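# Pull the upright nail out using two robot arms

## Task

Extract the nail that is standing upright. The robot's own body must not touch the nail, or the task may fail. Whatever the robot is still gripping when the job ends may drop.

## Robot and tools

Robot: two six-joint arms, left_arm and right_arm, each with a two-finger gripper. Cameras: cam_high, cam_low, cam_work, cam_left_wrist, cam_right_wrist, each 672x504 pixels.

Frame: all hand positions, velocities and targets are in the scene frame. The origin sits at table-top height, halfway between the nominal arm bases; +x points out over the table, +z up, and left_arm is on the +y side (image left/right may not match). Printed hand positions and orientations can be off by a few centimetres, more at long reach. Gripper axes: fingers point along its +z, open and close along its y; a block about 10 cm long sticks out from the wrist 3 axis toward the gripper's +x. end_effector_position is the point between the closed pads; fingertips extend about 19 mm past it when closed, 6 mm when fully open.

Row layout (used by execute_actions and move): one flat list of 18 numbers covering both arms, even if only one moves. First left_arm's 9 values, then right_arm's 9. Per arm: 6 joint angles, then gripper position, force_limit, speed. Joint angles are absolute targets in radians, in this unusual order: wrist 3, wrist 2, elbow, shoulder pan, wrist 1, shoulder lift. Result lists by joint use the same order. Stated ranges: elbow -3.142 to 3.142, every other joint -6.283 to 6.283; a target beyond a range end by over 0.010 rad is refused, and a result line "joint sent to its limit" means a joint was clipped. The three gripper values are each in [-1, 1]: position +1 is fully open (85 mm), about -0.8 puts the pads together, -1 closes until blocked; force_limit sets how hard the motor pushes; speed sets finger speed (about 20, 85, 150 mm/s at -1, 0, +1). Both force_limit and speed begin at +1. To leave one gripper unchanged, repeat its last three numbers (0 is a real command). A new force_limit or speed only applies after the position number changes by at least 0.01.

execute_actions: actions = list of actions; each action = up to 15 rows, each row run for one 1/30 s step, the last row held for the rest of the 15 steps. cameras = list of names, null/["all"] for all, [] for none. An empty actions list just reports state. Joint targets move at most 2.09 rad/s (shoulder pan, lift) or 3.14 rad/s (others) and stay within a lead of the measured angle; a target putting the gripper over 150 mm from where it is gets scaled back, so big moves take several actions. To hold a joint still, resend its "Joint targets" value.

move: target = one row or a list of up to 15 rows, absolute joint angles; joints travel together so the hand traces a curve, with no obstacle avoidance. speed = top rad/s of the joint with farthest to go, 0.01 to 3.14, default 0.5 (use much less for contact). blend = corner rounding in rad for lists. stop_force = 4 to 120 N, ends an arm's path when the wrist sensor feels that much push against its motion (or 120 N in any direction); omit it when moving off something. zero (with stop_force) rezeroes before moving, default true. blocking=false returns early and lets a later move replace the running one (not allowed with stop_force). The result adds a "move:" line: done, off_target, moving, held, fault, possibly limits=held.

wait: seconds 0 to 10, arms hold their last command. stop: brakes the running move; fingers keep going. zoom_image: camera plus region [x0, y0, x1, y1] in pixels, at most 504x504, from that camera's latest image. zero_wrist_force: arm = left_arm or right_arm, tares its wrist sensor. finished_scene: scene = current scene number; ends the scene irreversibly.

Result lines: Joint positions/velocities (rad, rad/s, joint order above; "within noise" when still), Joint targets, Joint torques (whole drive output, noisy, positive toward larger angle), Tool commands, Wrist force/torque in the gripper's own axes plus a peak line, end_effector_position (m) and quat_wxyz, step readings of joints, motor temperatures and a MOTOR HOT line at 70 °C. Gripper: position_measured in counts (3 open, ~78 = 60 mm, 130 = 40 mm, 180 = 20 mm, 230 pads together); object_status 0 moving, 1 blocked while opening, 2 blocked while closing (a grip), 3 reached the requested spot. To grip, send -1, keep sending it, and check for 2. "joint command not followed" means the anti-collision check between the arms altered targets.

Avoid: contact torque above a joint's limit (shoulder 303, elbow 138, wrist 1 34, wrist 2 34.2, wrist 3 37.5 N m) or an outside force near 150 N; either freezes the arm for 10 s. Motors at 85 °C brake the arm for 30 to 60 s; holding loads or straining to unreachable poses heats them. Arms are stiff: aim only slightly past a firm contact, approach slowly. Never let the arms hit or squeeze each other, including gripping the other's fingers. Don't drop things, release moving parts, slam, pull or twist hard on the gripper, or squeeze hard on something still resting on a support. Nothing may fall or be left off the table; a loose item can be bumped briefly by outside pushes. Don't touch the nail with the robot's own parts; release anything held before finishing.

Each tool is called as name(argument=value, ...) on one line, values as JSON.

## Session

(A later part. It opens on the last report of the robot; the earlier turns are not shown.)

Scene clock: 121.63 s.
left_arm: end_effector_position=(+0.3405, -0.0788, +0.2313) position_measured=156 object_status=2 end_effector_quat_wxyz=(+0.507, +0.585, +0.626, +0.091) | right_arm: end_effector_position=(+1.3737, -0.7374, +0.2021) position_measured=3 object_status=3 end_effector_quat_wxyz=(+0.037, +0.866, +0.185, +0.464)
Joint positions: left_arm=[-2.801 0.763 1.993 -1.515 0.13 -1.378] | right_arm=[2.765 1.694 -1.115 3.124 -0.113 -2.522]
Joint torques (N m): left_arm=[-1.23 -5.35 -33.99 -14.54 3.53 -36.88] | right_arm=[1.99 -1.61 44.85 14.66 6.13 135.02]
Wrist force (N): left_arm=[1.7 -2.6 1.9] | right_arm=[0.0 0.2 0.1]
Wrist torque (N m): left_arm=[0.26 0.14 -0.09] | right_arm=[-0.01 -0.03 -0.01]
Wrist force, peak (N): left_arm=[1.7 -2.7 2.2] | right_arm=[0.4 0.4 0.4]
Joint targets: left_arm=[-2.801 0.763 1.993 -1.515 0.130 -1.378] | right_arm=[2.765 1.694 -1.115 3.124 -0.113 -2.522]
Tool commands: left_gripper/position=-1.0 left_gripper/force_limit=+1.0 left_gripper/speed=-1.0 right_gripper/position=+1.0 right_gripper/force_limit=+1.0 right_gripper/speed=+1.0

move(target=[-2.803,0.7618,1.9872,-1.5163,0.1157,-1.3565,-1,1,-1,2.765,1.694,-1.115,3.124,-0.113,-2.522,1,1,1], speed=0.03, stop_force=10, cameras=["cam_low","cam_work","cam_left_wrist"])

zoom_image(camera="cam_low", region=[255, 120, 325, 172])

zoom_image(camera="cam_work", region=[245, 190, 355, 272])

zoom_image(camera="cam_left_wrist", region=[80, 0, 300, 110])

Scene clock: 123.83 s.
left_arm: end_effector_position=(+0.3400, -0.0868, +0.2213) position_measured=156 object_status=2 end_effector_quat_wxyz=(+0.507, +0.585, +0.626, +0.091) | right_arm: end_effector_position=(+1.3737, -0.7374, +0.2021) position_measured=3 object_status=3 end_effector_quat_wxyz=(+0.037, +0.866, +0.185, +0.464)
Joint positions: left_arm=[-2.803 0.762 1.987 -1.516 0.116 -1.356] | right_arm=[2.765 1.694 -1.115 3.124 -0.113 -2.522]
Joint torques (N m): left_arm=[-1.91 -5.38 -43.31 -9.26 -0.98 -36.43] | right_arm=[1.77 -1.74 44.98 15.75 5.86 136.74]
Wrist force (N): left_arm=[1.9 -2.3 1.8] | right_arm=[0.0 0.6 0.0]
Wrist torque (N m): left_arm=[0.30 0.11 -0.11] | right_arm=[0.05 -0.02 -0.02]
Wrist force, peak (N): left_arm=[1.6 -2.8 1.9] | right_arm=[0.0 0.7 0.0]
Joint targets: left_arm=[-2.803 0.762 1.987 -1.516 0.116 -1.357] | right_arm=[2.765 1.694 -1.115 3.124 -0.113 -2.522]
move: done

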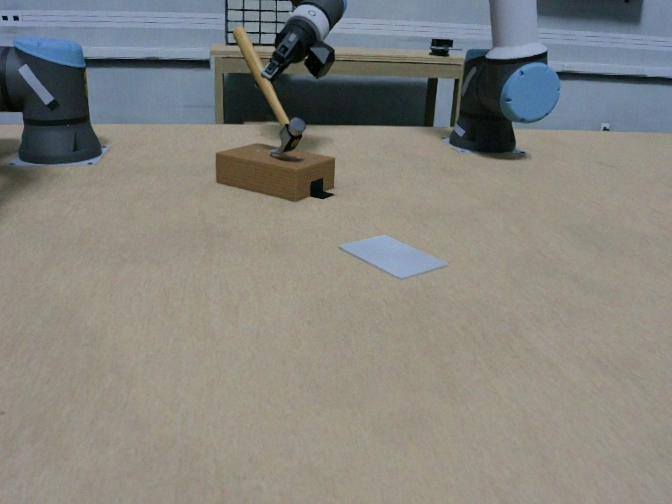

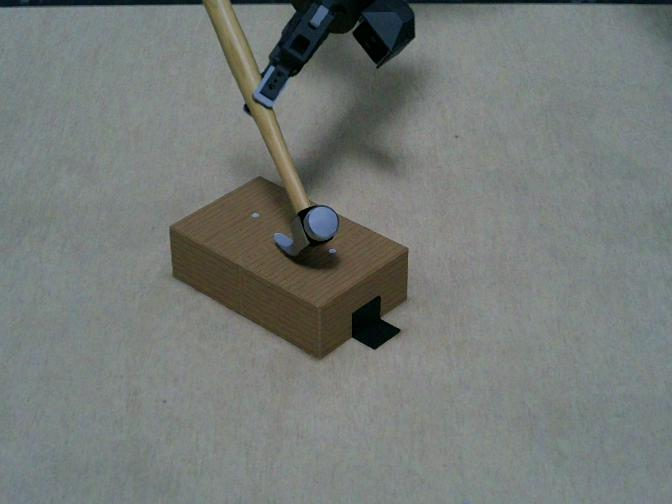

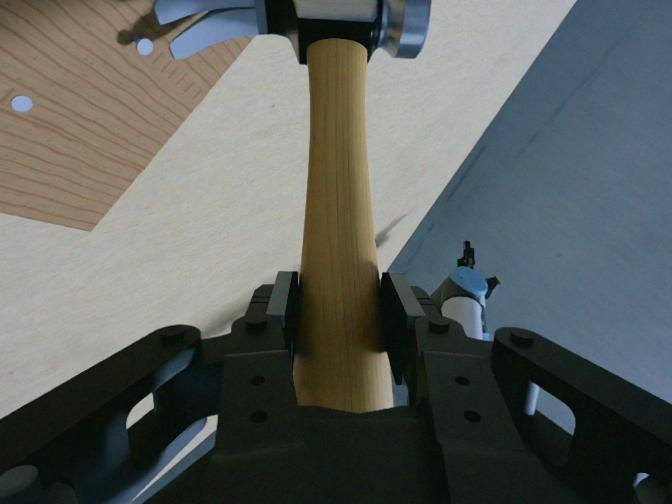

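Scaled by 7.200 (camera's finer frame: 960x720).

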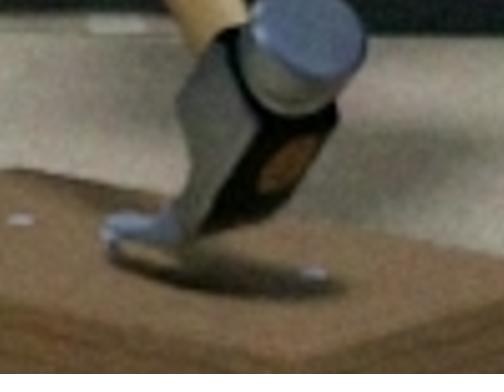

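Scaled by 4.582 (camera's finer frame: 960x720).

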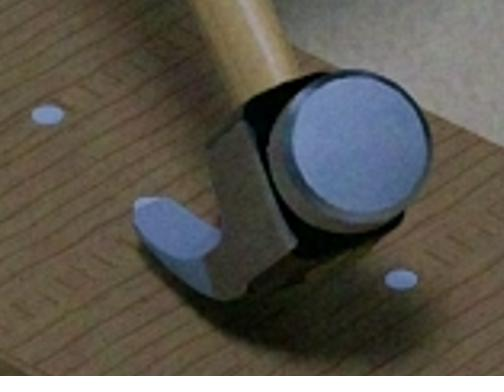

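Scaled by 2.291 (camera's finer frame: 960x720).

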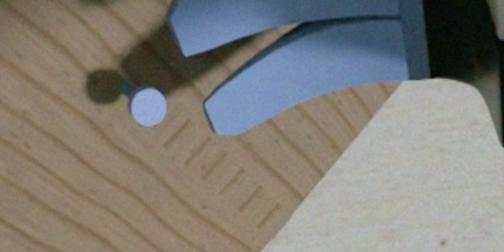

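move(target=[-2.8015,0.7634,1.9911,-1.5142,0.0929,-1.3394,-1,1,-1,2.765,1.694,-1.115,3.124,-0.113,-2.522,1,1,1], speed=0.01, stop_force=5, cameras=["cam_low","cam_work","cam_left_wrist"])

zoom_image(camera="cam_low", region=[255, 120, 325, 172])

zoom_image(camera="cam_work", region=[245, 190, 355, 272])

zoom_image(camera="cam_left_wrist", region=[80, 0, 300, 110])

Scene clock: 128.57 s.
left_arm: end_effector_position=(+0.3410, -0.0893, +0.2106) position_measured=156 object_status=2 end_effector_quat_wxyz=(+0.507, +0.585, +0.627, +0.091) | right_arm: end_effector_position=(+1.3737, -0.7374, +0.2021) position_measured=3 object_status=3 end_effector_quat_wxyz=(+0.037, +0.866, +0.185, +0.464)
Joint positions: left_arm=[-2.802 0.763 1.991 -1.514 0.095 -1.341] | right_arm=[2.765 1.694 -1.115 3.124 -0.113 -2.522]
Joint torques (N m): left_arm=[-1.01 -3.16 -38.92 1.47 5.51 -63.68] | right_arm=[1.66 -1.77 45.13 16.7 5.69 137.43]
Wrist force (N): left_arm=[-3.1 1.2 -2.7] | right_arm=[0.0 0.0 0.4]
Wrist torque (N m): left_arm=[0.27 0.08 -0.12] | right_arm=[-0.04 -0.04 -0.01]
Wrist force, peak (N): left_arm=[-5.9 3.3 -5.2] | right_arm=[-0.1 0.6 0.4]
Joint targets: left_arm=[-2.802 0.763 1.991 -1.514 0.095 -1.341] | right_arm=[2.765 1.694 -1.115 3.124 -0.113 -2.522]
move: contact (left_arm)

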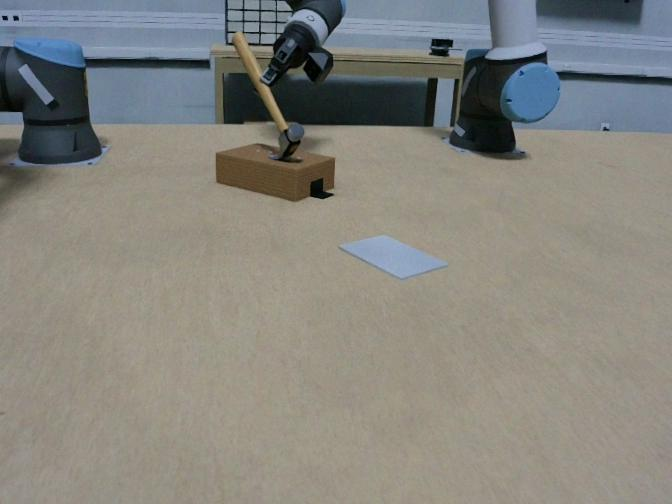

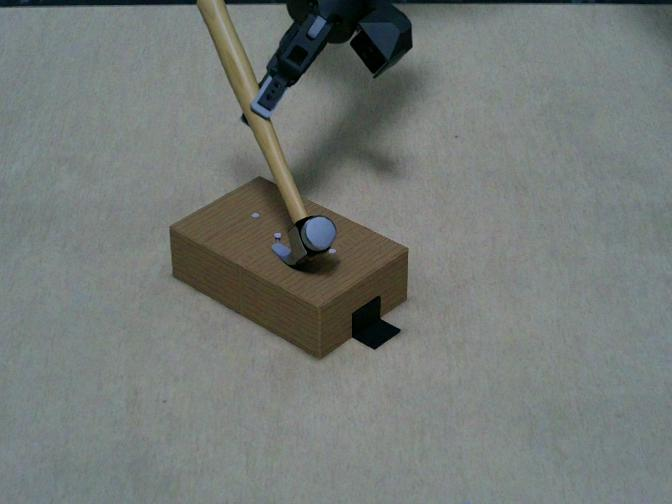

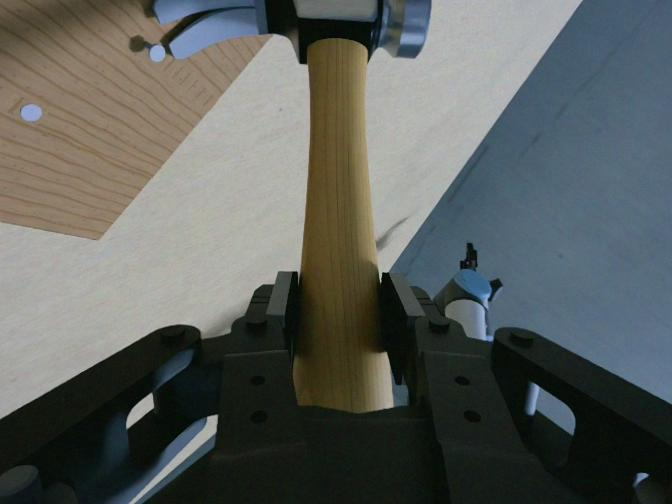

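Scaled by 7.200 (camera's finer frame: 960x720).

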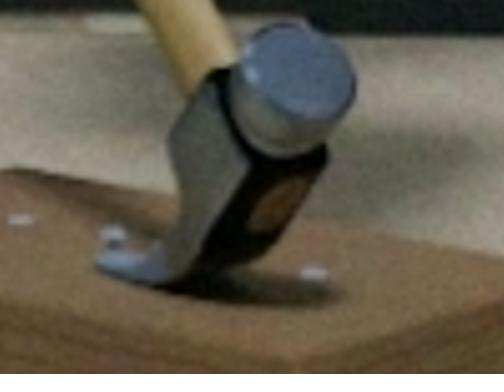

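Scaled by 4.582 (camera's finer frame: 960x720).

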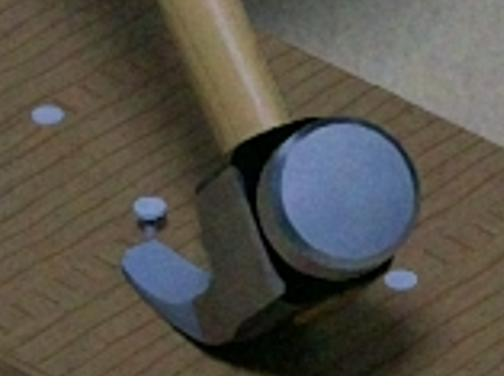

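Scaled by 2.291 (camera's finer frame: 960x720).

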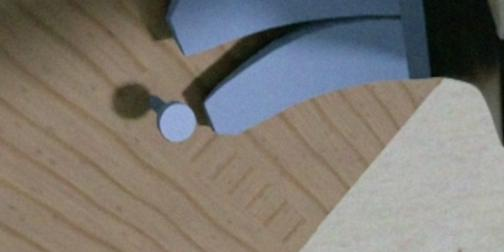

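move(target=[-2.8358,0.7381,1.9836,-1.549,0.1203,-1.3336,-1,1,-1,2.765,1.694,-1.115,3.124,-0.113,-2.522,1,1,1], speed=0.01, stop_force=10, cameras=["cam_low","cam_work","cam_left_wrist"])

zoom_image(camera="cam_low", region=[255, 120, 325, 172])

zoom_image(camera="cam_work", region=[245, 190, 355, 272])

zoom_image(camera="cam_left_wrist", region=[80, 0, 300, 110])

Scene clock: 133.87 s.
left_arm: end_effector_position=(+0.3234, -0.0978, +0.2113) position_measured=156 object_status=2 end_effector_quat_wxyz=(+0.507, +0.585, +0.626, +0.091) | right_arm: end_effector_position=(+1.3737, -0.7374, +0.2021) position_measured=3 object_status=3 end_effector_quat_wxyz=(+0.037, +0.866, +0.185, +0.464)
Joint positions: left_arm=[-2.836 0.738 1.984 -1.549 0.12 -1.334] | right_arm=[2.765 1.694 -1.115 3.124 -0.113 -2.522]
Joint torques (N m): left_arm=[-1.34 -5.8 -42.69 -12.16 5.21 -40.53] | right_arm=[1.87 -1.5 45.36 15.21 5.41 137.35]
Wrist force (N): left_arm=[1.7 -2.6 2.3] | right_arm=[-0.2 0.4 0.2]
Wrist torque (N m): left_arm=[0.22 0.07 -0.10] | right_arm=[0.02 0.01 -0.02]
Wrist force, peak (N): left_arm=[-3.5 1.2 -2.6] | right_arm=[-0.3 0.8 0.2]
Joint targets: left_arm=[-2.836 0.738 1.984 -1.549 0.120 -1.334] | right_arm=[2.765 1.694 -1.115 3.124 -0.113 -2.522]
move: done

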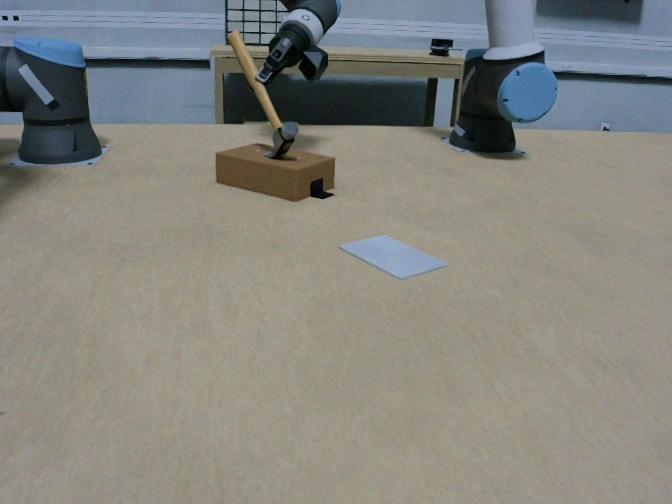

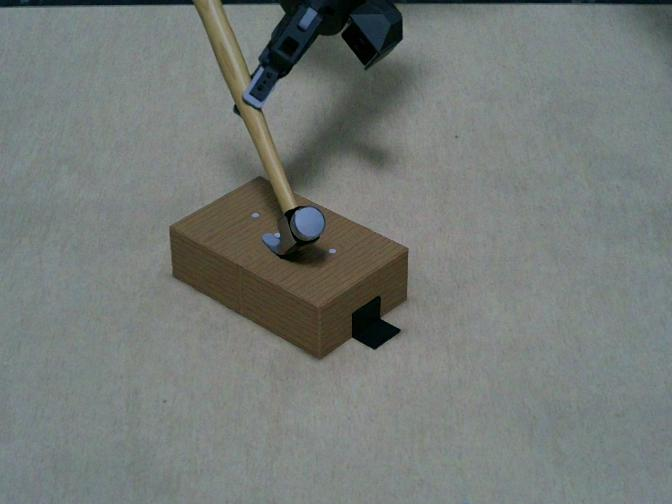

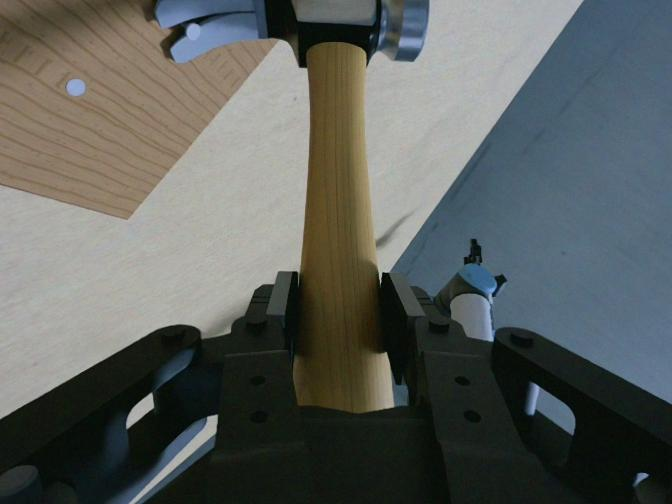

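Scaled by 7.200 (camera's finer frame: 960x720).

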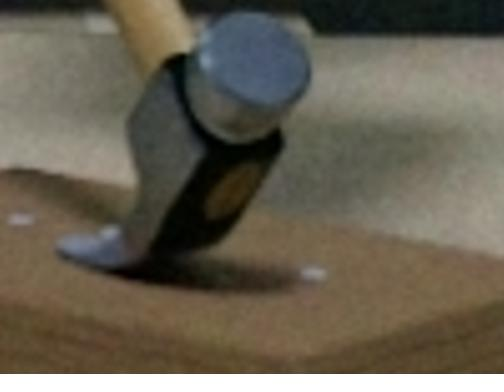

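Scaled by 4.582 (camera's finer frame: 960x720).

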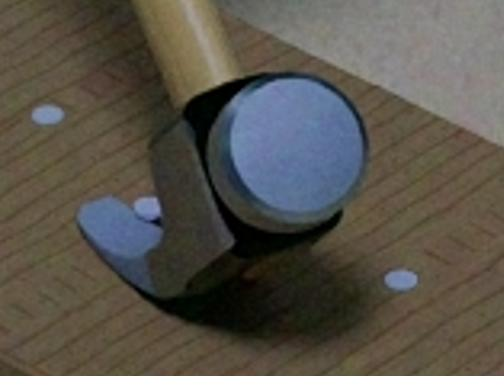

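Scaled by 2.291 (camera's finer frame: 960x720).

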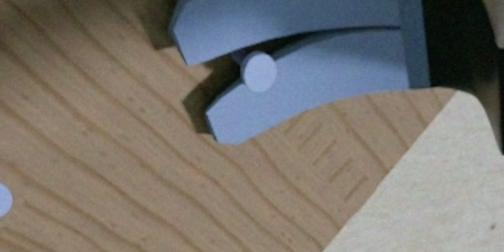

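move(target=[-2.9168,0.9095,1.9665,-1.4666,0.1621,-1.3701,-1,1,-1,2.765,1.694,-1.115,3.124,-0.113,-2.522,1,1,1], speed=0.05, stop_force=60, cameras=["cam_low","cam_work","cam_left_wrist"])

zoom_image(camera="cam_low", region=[255, 120, 325, 172])

zoom_image(camera="cam_work", region=[245, 190, 355, 272])

zoom_image(camera="cam_left_wrist", region=[80, 0, 300, 110])

Scene clock: 140.53 s.
left_arm: end_effector_position=(+0.3421, -0.0894, +0.2190) position_measured=156 object_status=2 end_effector_quat_wxyz=(+0.478, +0.571, +0.667, +0.021) | right_arm: end_effector_position=(+1.3737, -0.7374, +0.2021) position_measured=3 object_status=3 end_effector_quat_wxyz=(+0.037, +0.866, +0.185, +0.464)
Joint positions: left_arm=[-2.917 0.91 1.966 -1.467 0.162 -1.37] | right_arm=[2.765 1.694 -1.115 3.124 -0.113 -2.522]
Joint torques (N m): left_arm=[-1.8 -1.22 -55.52 12.05 2.47 -78.82] | right_arm=[1.74 -1.9 46.44 15.85 4.95 138.14]
Wrist force (N): left_arm=[14.8 -8.8 13.7] | right_arm=[-0.2 0.4 0.4]
Wrist torque (N m): left_arm=[0.09 0.14 0.09] | right_arm=[0.01 0.00 -0.02]
Wrist force, peak (N): left_arm=[15.9 -9.4 14.2] | right_arm=[-0.1 0.8 0.3]
Joint targets: left_arm=[-2.917 0.909 1.966 -1.467 0.162 -1.370] | right_arm=[2.765 1.694 -1.115 3.124 -0.113 -2.522]
move: done

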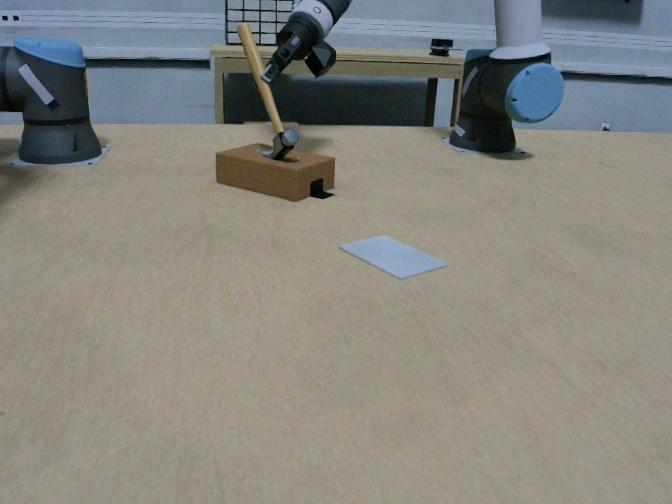

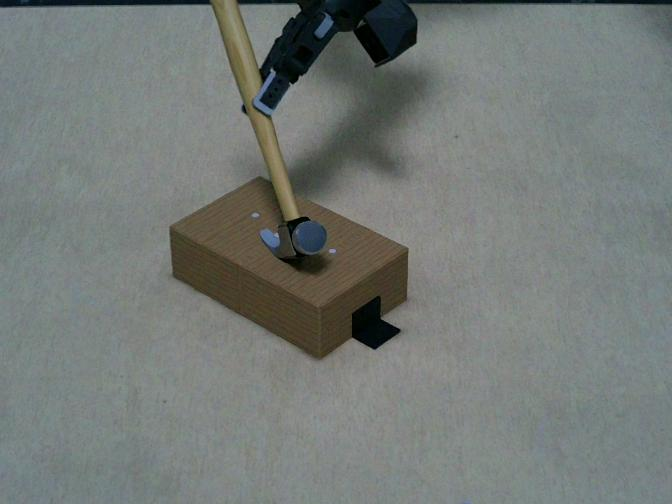

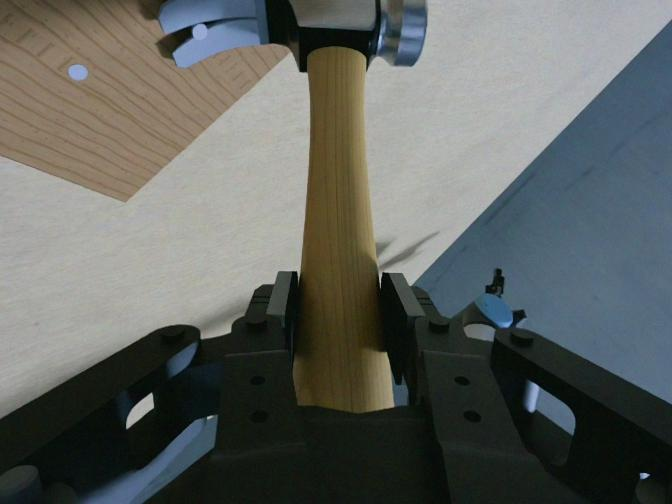

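Scaled by 7.200 (camera's finer frame: 960x720).

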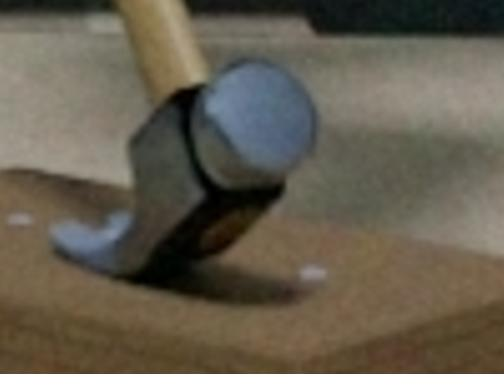

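Scaled by 4.582 (camera's finer frame: 960x720).

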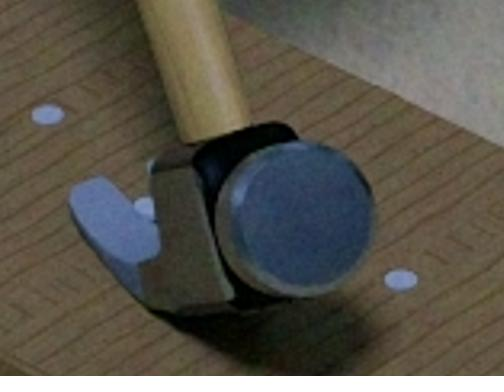

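Scaled by 2.291 (camera's finer frame: 960x720).

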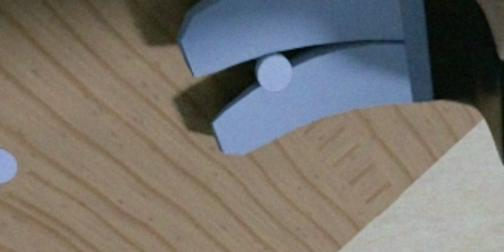

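move(target=[-2.983,1.0941,1.9459,-1.3694,0.1888,-1.3924,-1,1,-1,2.765,1.694,-1.115,3.124,-0.113,-2.522,1,1,1], speed=0.05, stop_force=50, cameras=["cam_low","cam_work","cam_left_wrist"])

zoom_image(camera="cam_low", region=[255, 120, 325, 172])

zoom_image(camera="cam_work", region=[245, 190, 355, 272])

zoom_image(camera="cam_left_wrist", region=[80, 0, 300, 110])

Scene clock: 145.77 s.
left_arm: end_effector_position=(+0.3637, -0.0792, +0.2244) position_measured=156 object_status=2 end_effector_quat_wxyz=(+0.444, +0.553, +0.703, -0.049) | right_arm: end_effector_position=(+1.3737, -0.7374, +0.2021) position_measured=3 object_status=3 end_effector_quat_wxyz=(+0.037, +0.866, +0.185, +0.464)
Joint positions: left_arm=[-2.983 1.094 1.946 -1.369 0.189 -1.392] | right_arm=[2.765 1.694 -1.115 3.124 -0.113 -2.522]
Joint torques (N m): left_arm=[-2.17 -10.4 -81.73 32.34 -2.98 -100.8] | right_arm=[1.39 -1.58 46.65 14.97 4.64 137.75]
Wrist force (N): left_arm=[38.5 -53.5 16.2] | right_arm=[-0.3 0.2 0.1]
Wrist torque (N m): left_arm=[-0.26 0.39 0.59] | right_arm=[-0.01 0.02 -0.01]
Wrist force, peak (N): left_arm=[38.5 -53.5 16.2] | right_arm=[-0.6 0.6 0.4]
Joint targets: left_arm=[-2.983 1.094 1.946 -1.369 0.189 -1.392] | right_arm=[2.765 1.694 -1.115 3.124 -0.113 -2.522]
move: done

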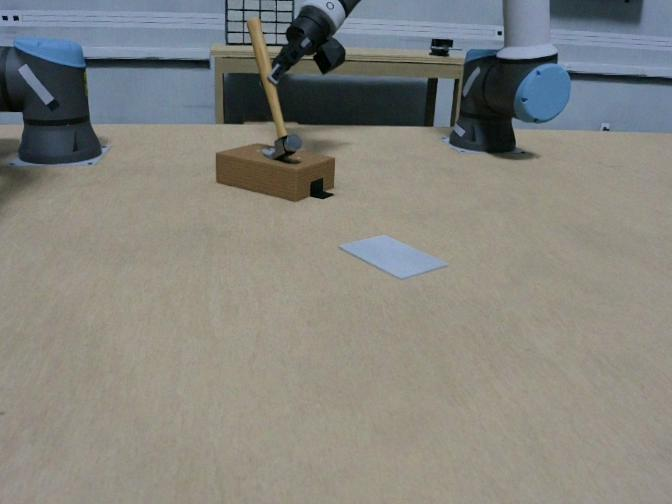

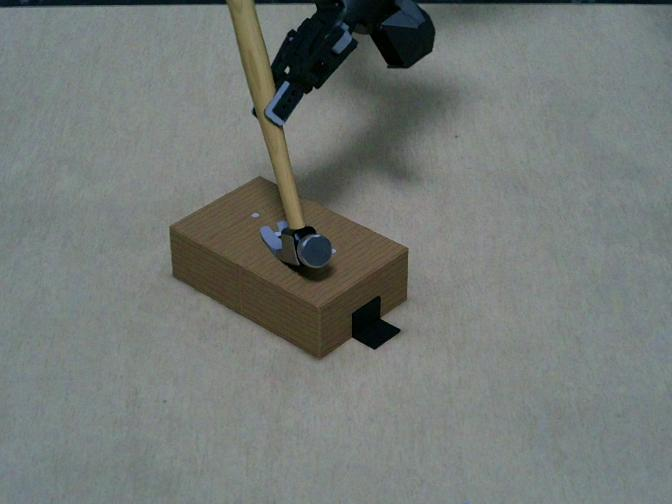

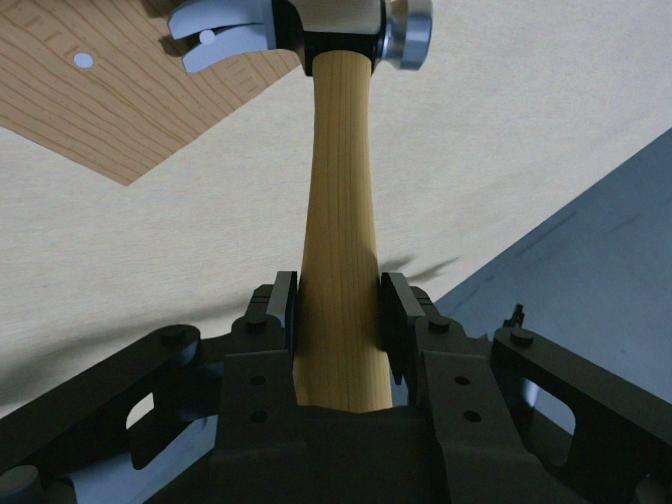

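Scaled by 7.200 (camera's finer frame: 960x720).

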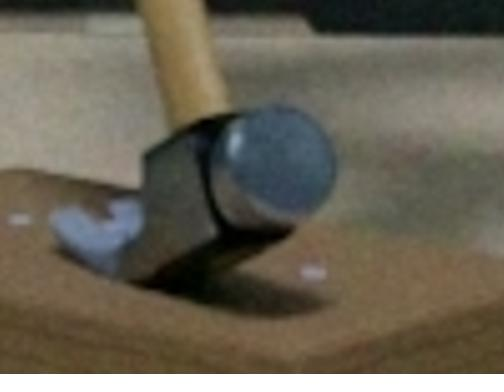

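Scaled by 4.582 (camera's finer frame: 960x720).

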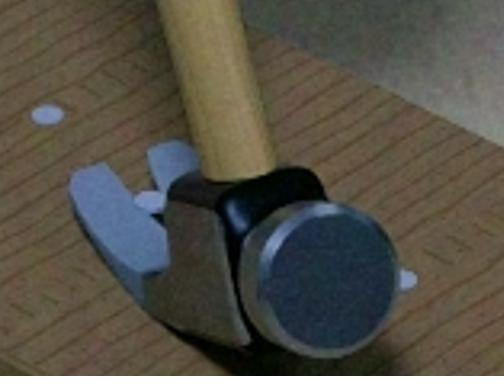

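Scaled by 2.291 (camera's finer frame: 960x720).

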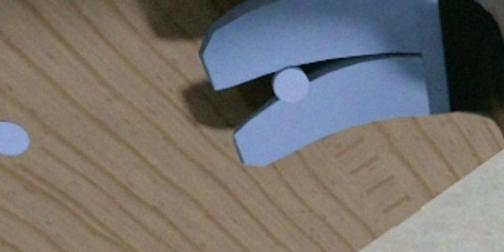

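move(target=[-3.0142,1.1894,1.9352,-1.3182,0.1958,-1.3954,-1,1,-1,2.765,1.694,-1.115,3.124,-0.113,-2.522,1,1,1], speed=0.03, stop_force=85, zero=false, cameras=["cam_low","cam_work","cam_left_wrist"])

zoom_image(camera="cam_low", region=[255, 120, 325, 172])

zoom_image(camera="cam_work", region=[245, 190, 355, 272])

zoom_image(camera="cam_left_wrist", region=[80, 0, 300, 110])

Scene clock: 150.73 s.
left_arm: end_effector_position=(+0.3745, -0.0742, +0.2246) position_measured=156 object_status=2 end_effector_quat_wxyz=(+0.426, +0.542, +0.719, -0.084) | right_arm: end_effector_position=(+1.3737, -0.7374, +0.2021) position_measured=3 object_status=3 end_effector_quat_wxyz=(+0.037, +0.866, +0.185, +0.464)
Joint positions: left_arm=[-3.014 1.189 1.935 -1.318 0.196 -1.395] | right_arm=[2.765 1.694 -1.115 3.124 -0.113 -2.522]
Joint torques (N m): left_arm=[-2.68 -9.67 -50.7 42.83 1.3 -65.27] | right_arm=[1.46 -1.79 47.3 15.32 4.44 136.52]
Wrist force (N): left_arm=[1.1 -44.3 -20.2] | right_arm=[0.2 0.3 0.0]
Wrist torque (N m): left_arm=[-0.11 0.00 0.69] | right_arm=[0.01 -0.07 -0.02]
Wrist force, peak (N): left_arm=[38.4 -53.6 16.1] | right_arm=[0.0 0.4 0.7]
Joint targets: left_arm=[-3.014 1.189 1.935 -1.318 0.196 -1.395] | right_arm=[2.765 1.694 -1.115 3.124 -0.113 -2.522]
move: done

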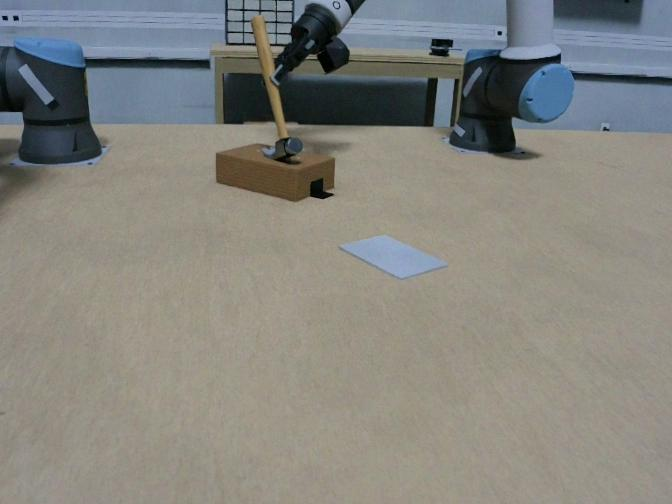

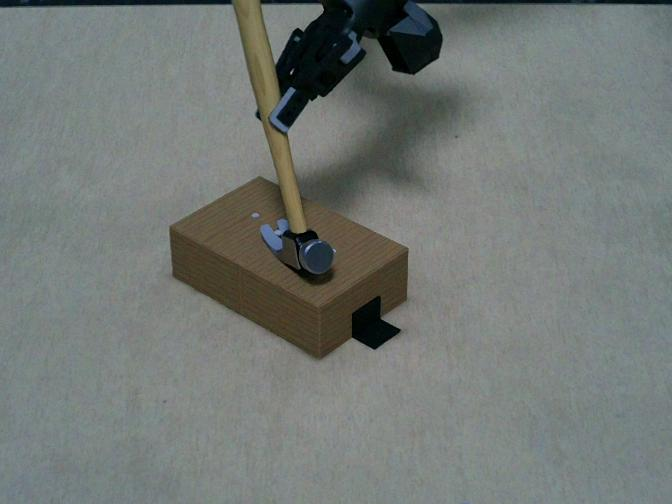

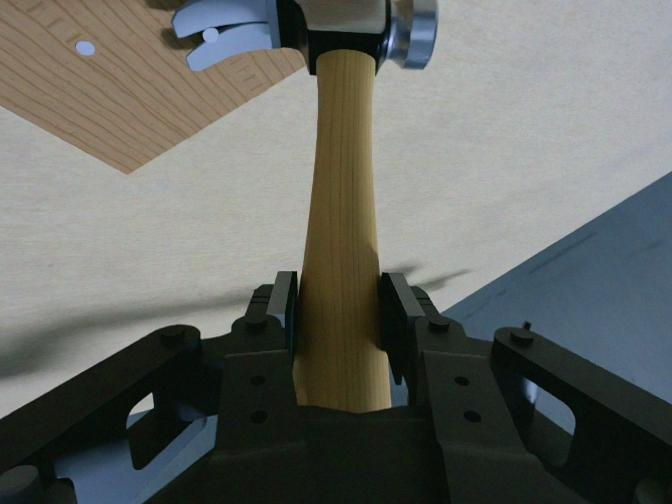

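Scaled by 7.200 (camera's finer frame: 960x720).

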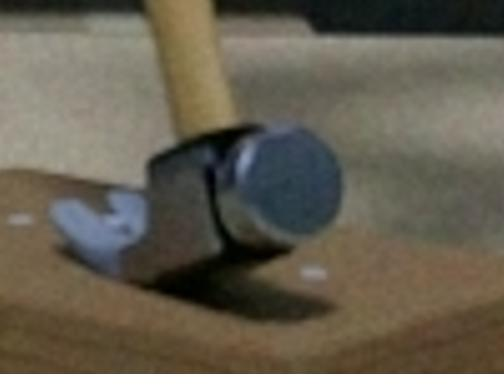

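Scaled by 4.582 (camera's finer frame: 960x720).

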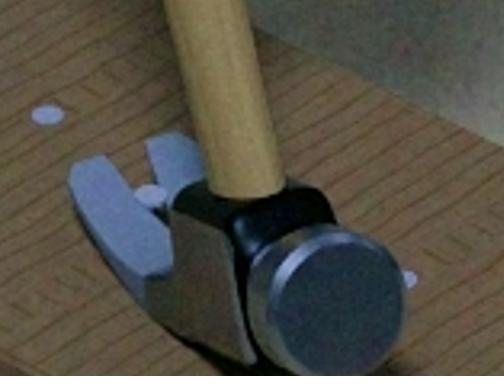

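Scaled by 2.291 (camera's finer frame: 960x720).

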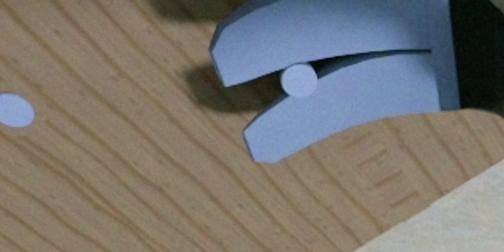

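move(target=[-3.0756,1.3821,1.9071,-1.2142,0.2115,-1.3919,-1,1,-1,2.765,1.694,-1.115,3.124,-0.113,-2.522,1,1,1], speed=0.04, stop_force=70, cameras=["cam_low","cam_work","cam_left_wrist"])

zoom_image(camera="cam_low", region=[255, 120, 325, 172])

zoom_image(camera="cam_work", region=[245, 190, 355, 272])

zoom_image(camera="cam_left_wrist", region=[80, 0, 300, 110])

Scene clock: 157.83 s.
left_arm: end_effector_position=(+0.3955, -0.0645, +0.2271) position_measured=156 object_status=2 end_effector_quat_wxyz=(+0.388, +0.518, +0.747, -0.153) | right_arm: end_effector_position=(+1.3737, -0.7374, +0.2021) position_measured=3 object_status=3 end_effector_quat_wxyz=(+0.037, +0.866, +0.185, +0.464)
Joint positions: left_arm=[-3.076 1.382 1.907 -1.214 0.212 -1.392] | right_arm=[2.765 1.694 -1.115 3.124 -0.113 -2.522]
Joint torques (N m): left_arm=[-3.94 -11.31 -85.23 46.94 -4.62 -92.57] | right_arm=[1.34 -1.64 47.98 15.61 3.76 136.66]
Wrist force (N): left_arm=[47.7 -57.5 35.0] | right_arm=[-0.1 0.1 0.2]
Wrist torque (N m): left_arm=[-0.26 0.34 1.36] | right_arm=[-0.02 -0.02 -0.01]
Wrist force, peak (N): left_arm=[49.9 -57.4 37.3] | right_arm=[-0.1 0.4 0.7]
Joint targets: left_arm=[-3.076 1.382 1.907 -1.214 0.212 -1.392] | right_arm=[2.765 1.694 -1.115 3.124 -0.113 -2.522]
move: done

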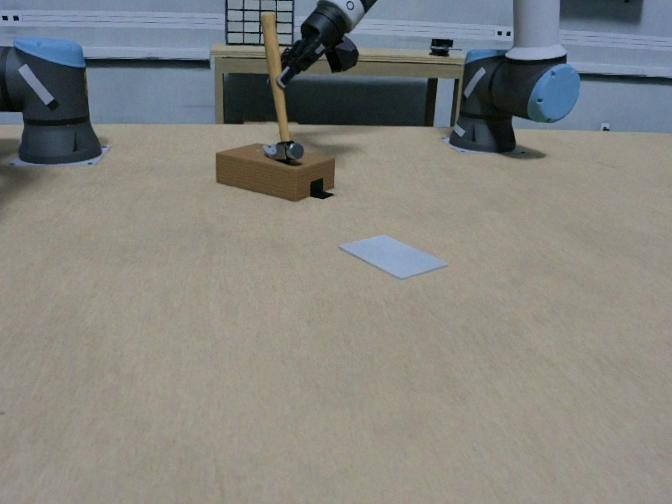

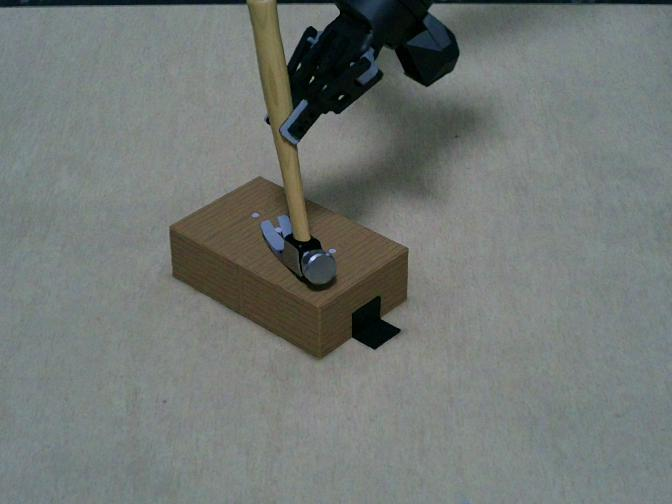

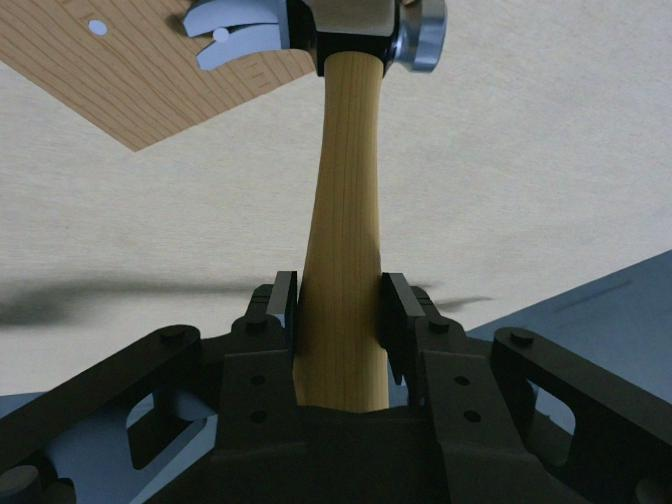

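Scaled by 7.200 (camera's finer frame: 960x720).

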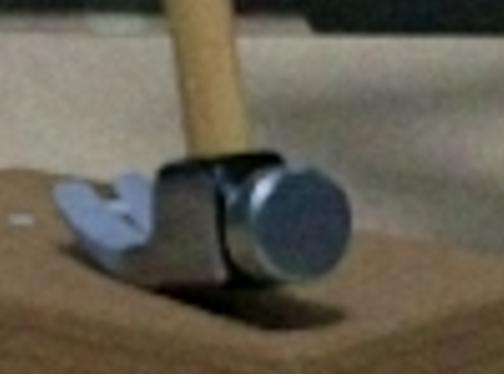

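Scaled by 4.582 (camera's finer frame: 960x720).

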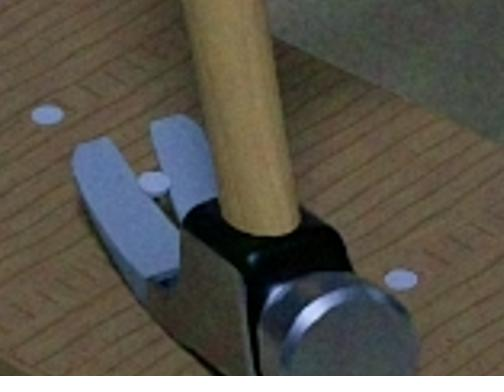

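Scaled by 2.291 (camera's finer frame: 960x720).

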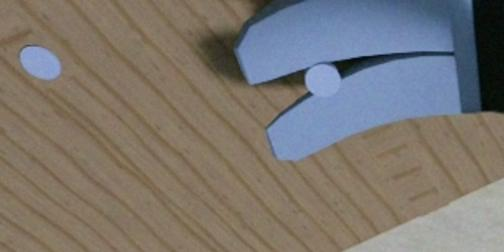

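move(target=[-3.1388,1.5741,1.8796,-1.1121,0.2143,-1.3692,-1,1,-1,2.765,1.694,-1.115,3.124,-0.113,-2.522,1,1,1], speed=0.04, stop_force=40, cameras=["cam_low","cam_work","cam_left_wrist"])

zoom_image(camera="cam_low", region=[255, 120, 325, 172])

zoom_image(camera="cam_work", region=[245, 190, 355, 272])

zoom_image(camera="cam_left_wrist", region=[80, 0, 300, 110])

Scene clock: 163.90 s.
left_arm: end_effector_position=(+0.4153, -0.0552, +0.2238) position_measured=156 object_status=2 end_effector_quat_wxyz=(+0.346, +0.490, +0.769, -0.221) | right_arm: end_effector_position=(+1.3737, -0.7374, +0.2021) position_measured=3 object_status=3 end_effector_quat_wxyz=(+0.037, +0.866, +0.185, +0.464)
Joint positions: left_arm=[-3.139 1.574 1.88 -1.112 0.214 -1.369] | right_arm=[2.765 1.694 -1.115 3.124 -0.113 -2.522]
Joint torques (N m): left_arm=[-1.39 1.56 -46.91 12.4 2.77 -41.91] | right_arm=[1.72 -1.77 47.91 13.87 3.71 136.35]
Wrist force (N): left_arm=[3.7 0.7 2.2] | right_arm=[0.0 0.1 0.5]
Wrist torque (N m): left_arm=[-0.14 -0.05 0.11] | right_arm=[-0.02 -0.03 -0.02]
Wrist force, peak (N): left_arm=[47.6 -57.3 34.8] | right_arm=[-0.4 0.7 0.2]
Joint targets: left_arm=[-3.139 1.574 1.880 -1.112 0.214 -1.369] | right_arm=[2.765 1.694 -1.115 3.124 -0.113 -2.522]
move: done

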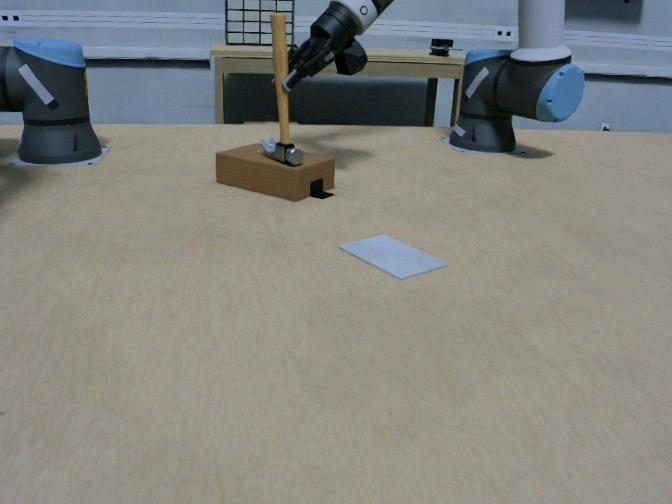

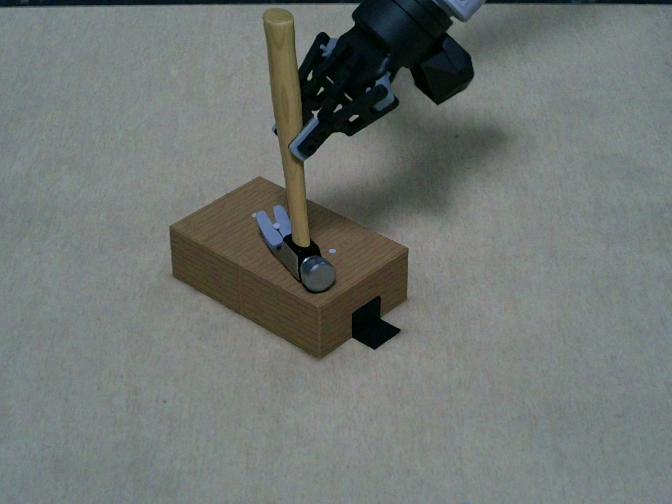

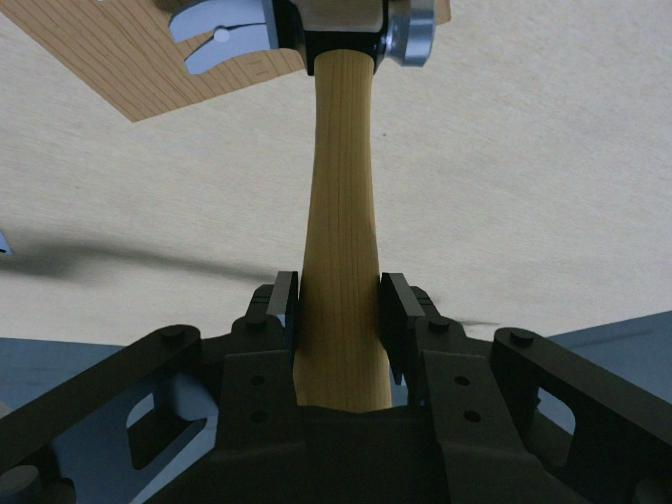

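Scaled by 7.200 (camera's finer frame: 960x720).

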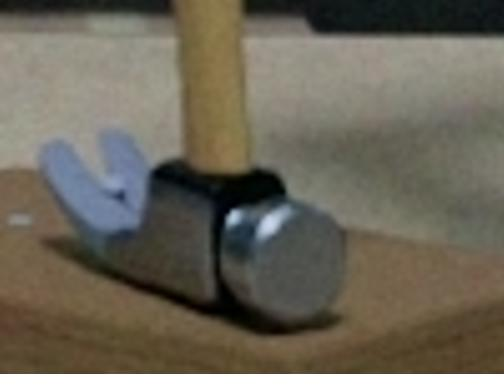

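Scaled by 4.582 (camera's finer frame: 960x720).

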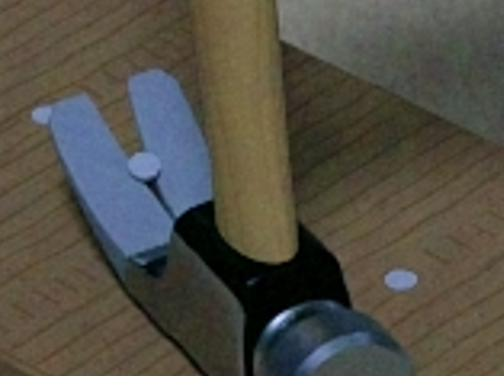

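Scaled by 2.291 (camera's finer frame: 960x720).

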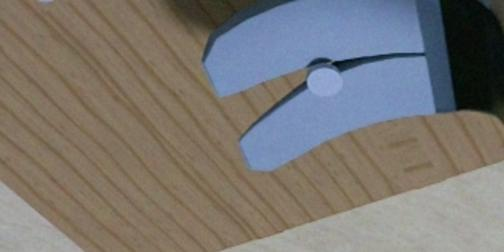

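move(target=[-3.1388,1.5741,1.8494,-1.1121,0.2681,-1.3928,-1,1,-1,2.765,1.694,-1.115,3.124,-0.113,-2.522,1,1,1], speed=0.02, stop_force=40, cameras=["cam_low","cam_work","cam_left_wrist"])

zoom_image(camera="cam_low", region=[245, 110, 325, 172])

zoom_image(camera="cam_work", region=[245, 170, 355, 272])

zoom_image(camera="cam_left_wrist", region=[80, 0, 300, 110])

Scene clock: 167.97 s.
left_arm: end_effector_position=(+0.4153, -0.0552, +0.2538) position_measured=156 object_status=2 end_effector_quat_wxyz=(+0.346, +0.490, +0.769, -0.221) | right_arm: end_effector_position=(+1.3737, -0.7374, +0.2021) position_measured=3 object_status=3 end_effector_quat_wxyz=(+0.037, +0.866, +0.185, +0.464)
Joint positions: left_arm=[-3.139 1.574 1.849 -1.112 0.268 -1.393] | right_arm=[2.765 1.694 -1.115 3.124 -0.113 -2.522]
Joint torques (N m): left_arm=[-1.65 0.45 -49.06 11.15 3.05 -70.65] | right_arm=[1.27 -1.83 46.92 16.71 3.22 137.22]
Wrist force (N): left_arm=[3.8 0.6 2.3] | right_arm=[0.2 0.3 -0.1]
Wrist torque (N m): left_arm=[-0.13 -0.09 0.14] | right_arm=[-0.01 -0.07 -0.02]
Wrist force, peak (N): left_arm=[3.8 0.6 2.6] | right_arm=[-0.4 0.7 -0.1]
Joint targets: left_arm=[-3.139 1.574 1.849 -1.112 0.268 -1.393] | right_arm=[2.765 1.694 -1.115 3.124 -0.113 -2.522]
move: done

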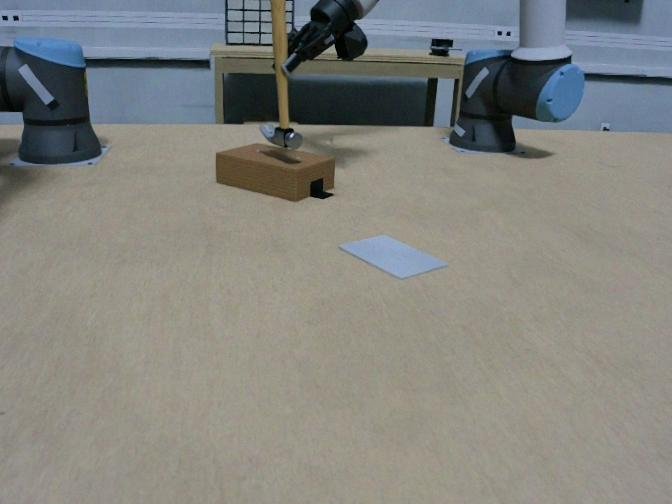

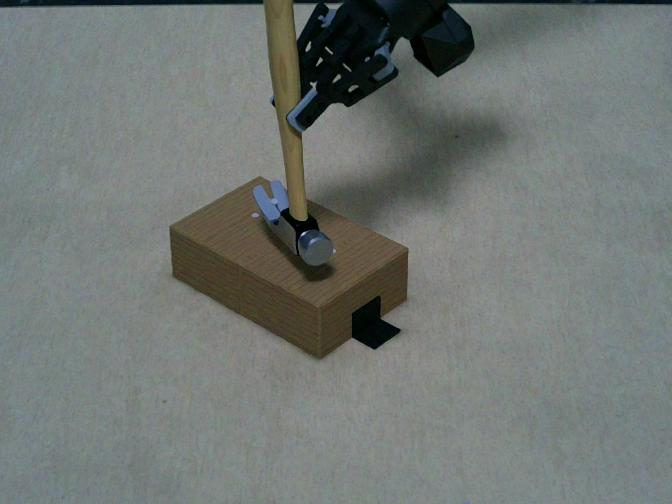

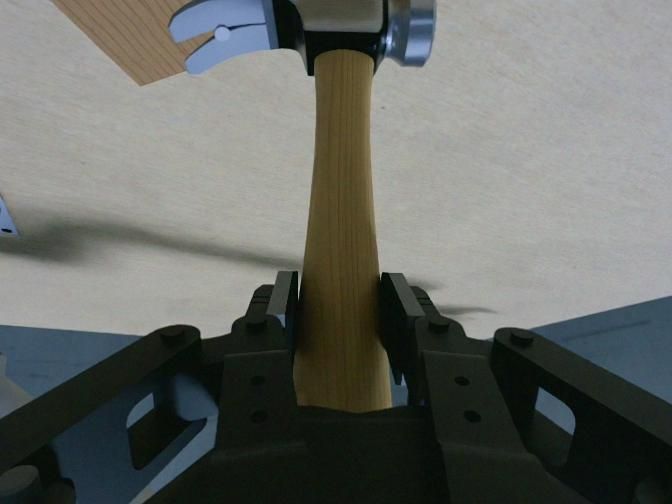

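Scaled by 6.300 (camera's finer frame: 960x720).

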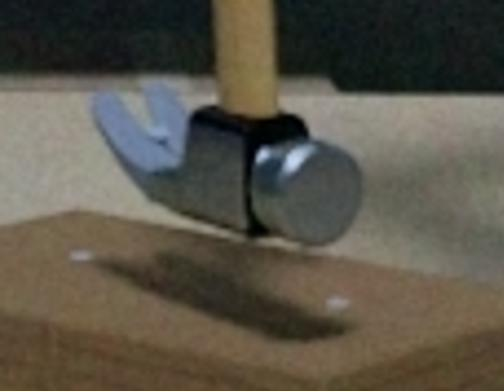

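Scaled by 4.582 (camera's finer frame: 960x720).

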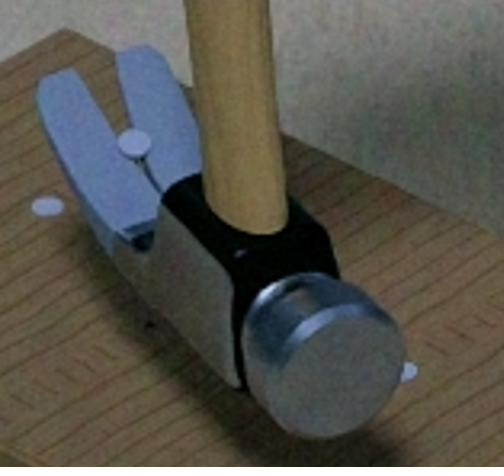

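Scaled by 2.291 (camera's finer frame: 960x720).

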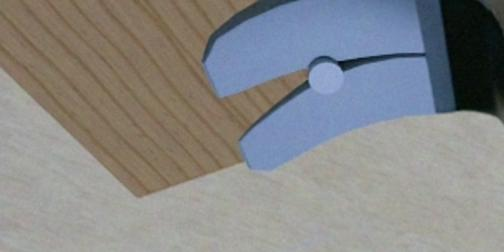

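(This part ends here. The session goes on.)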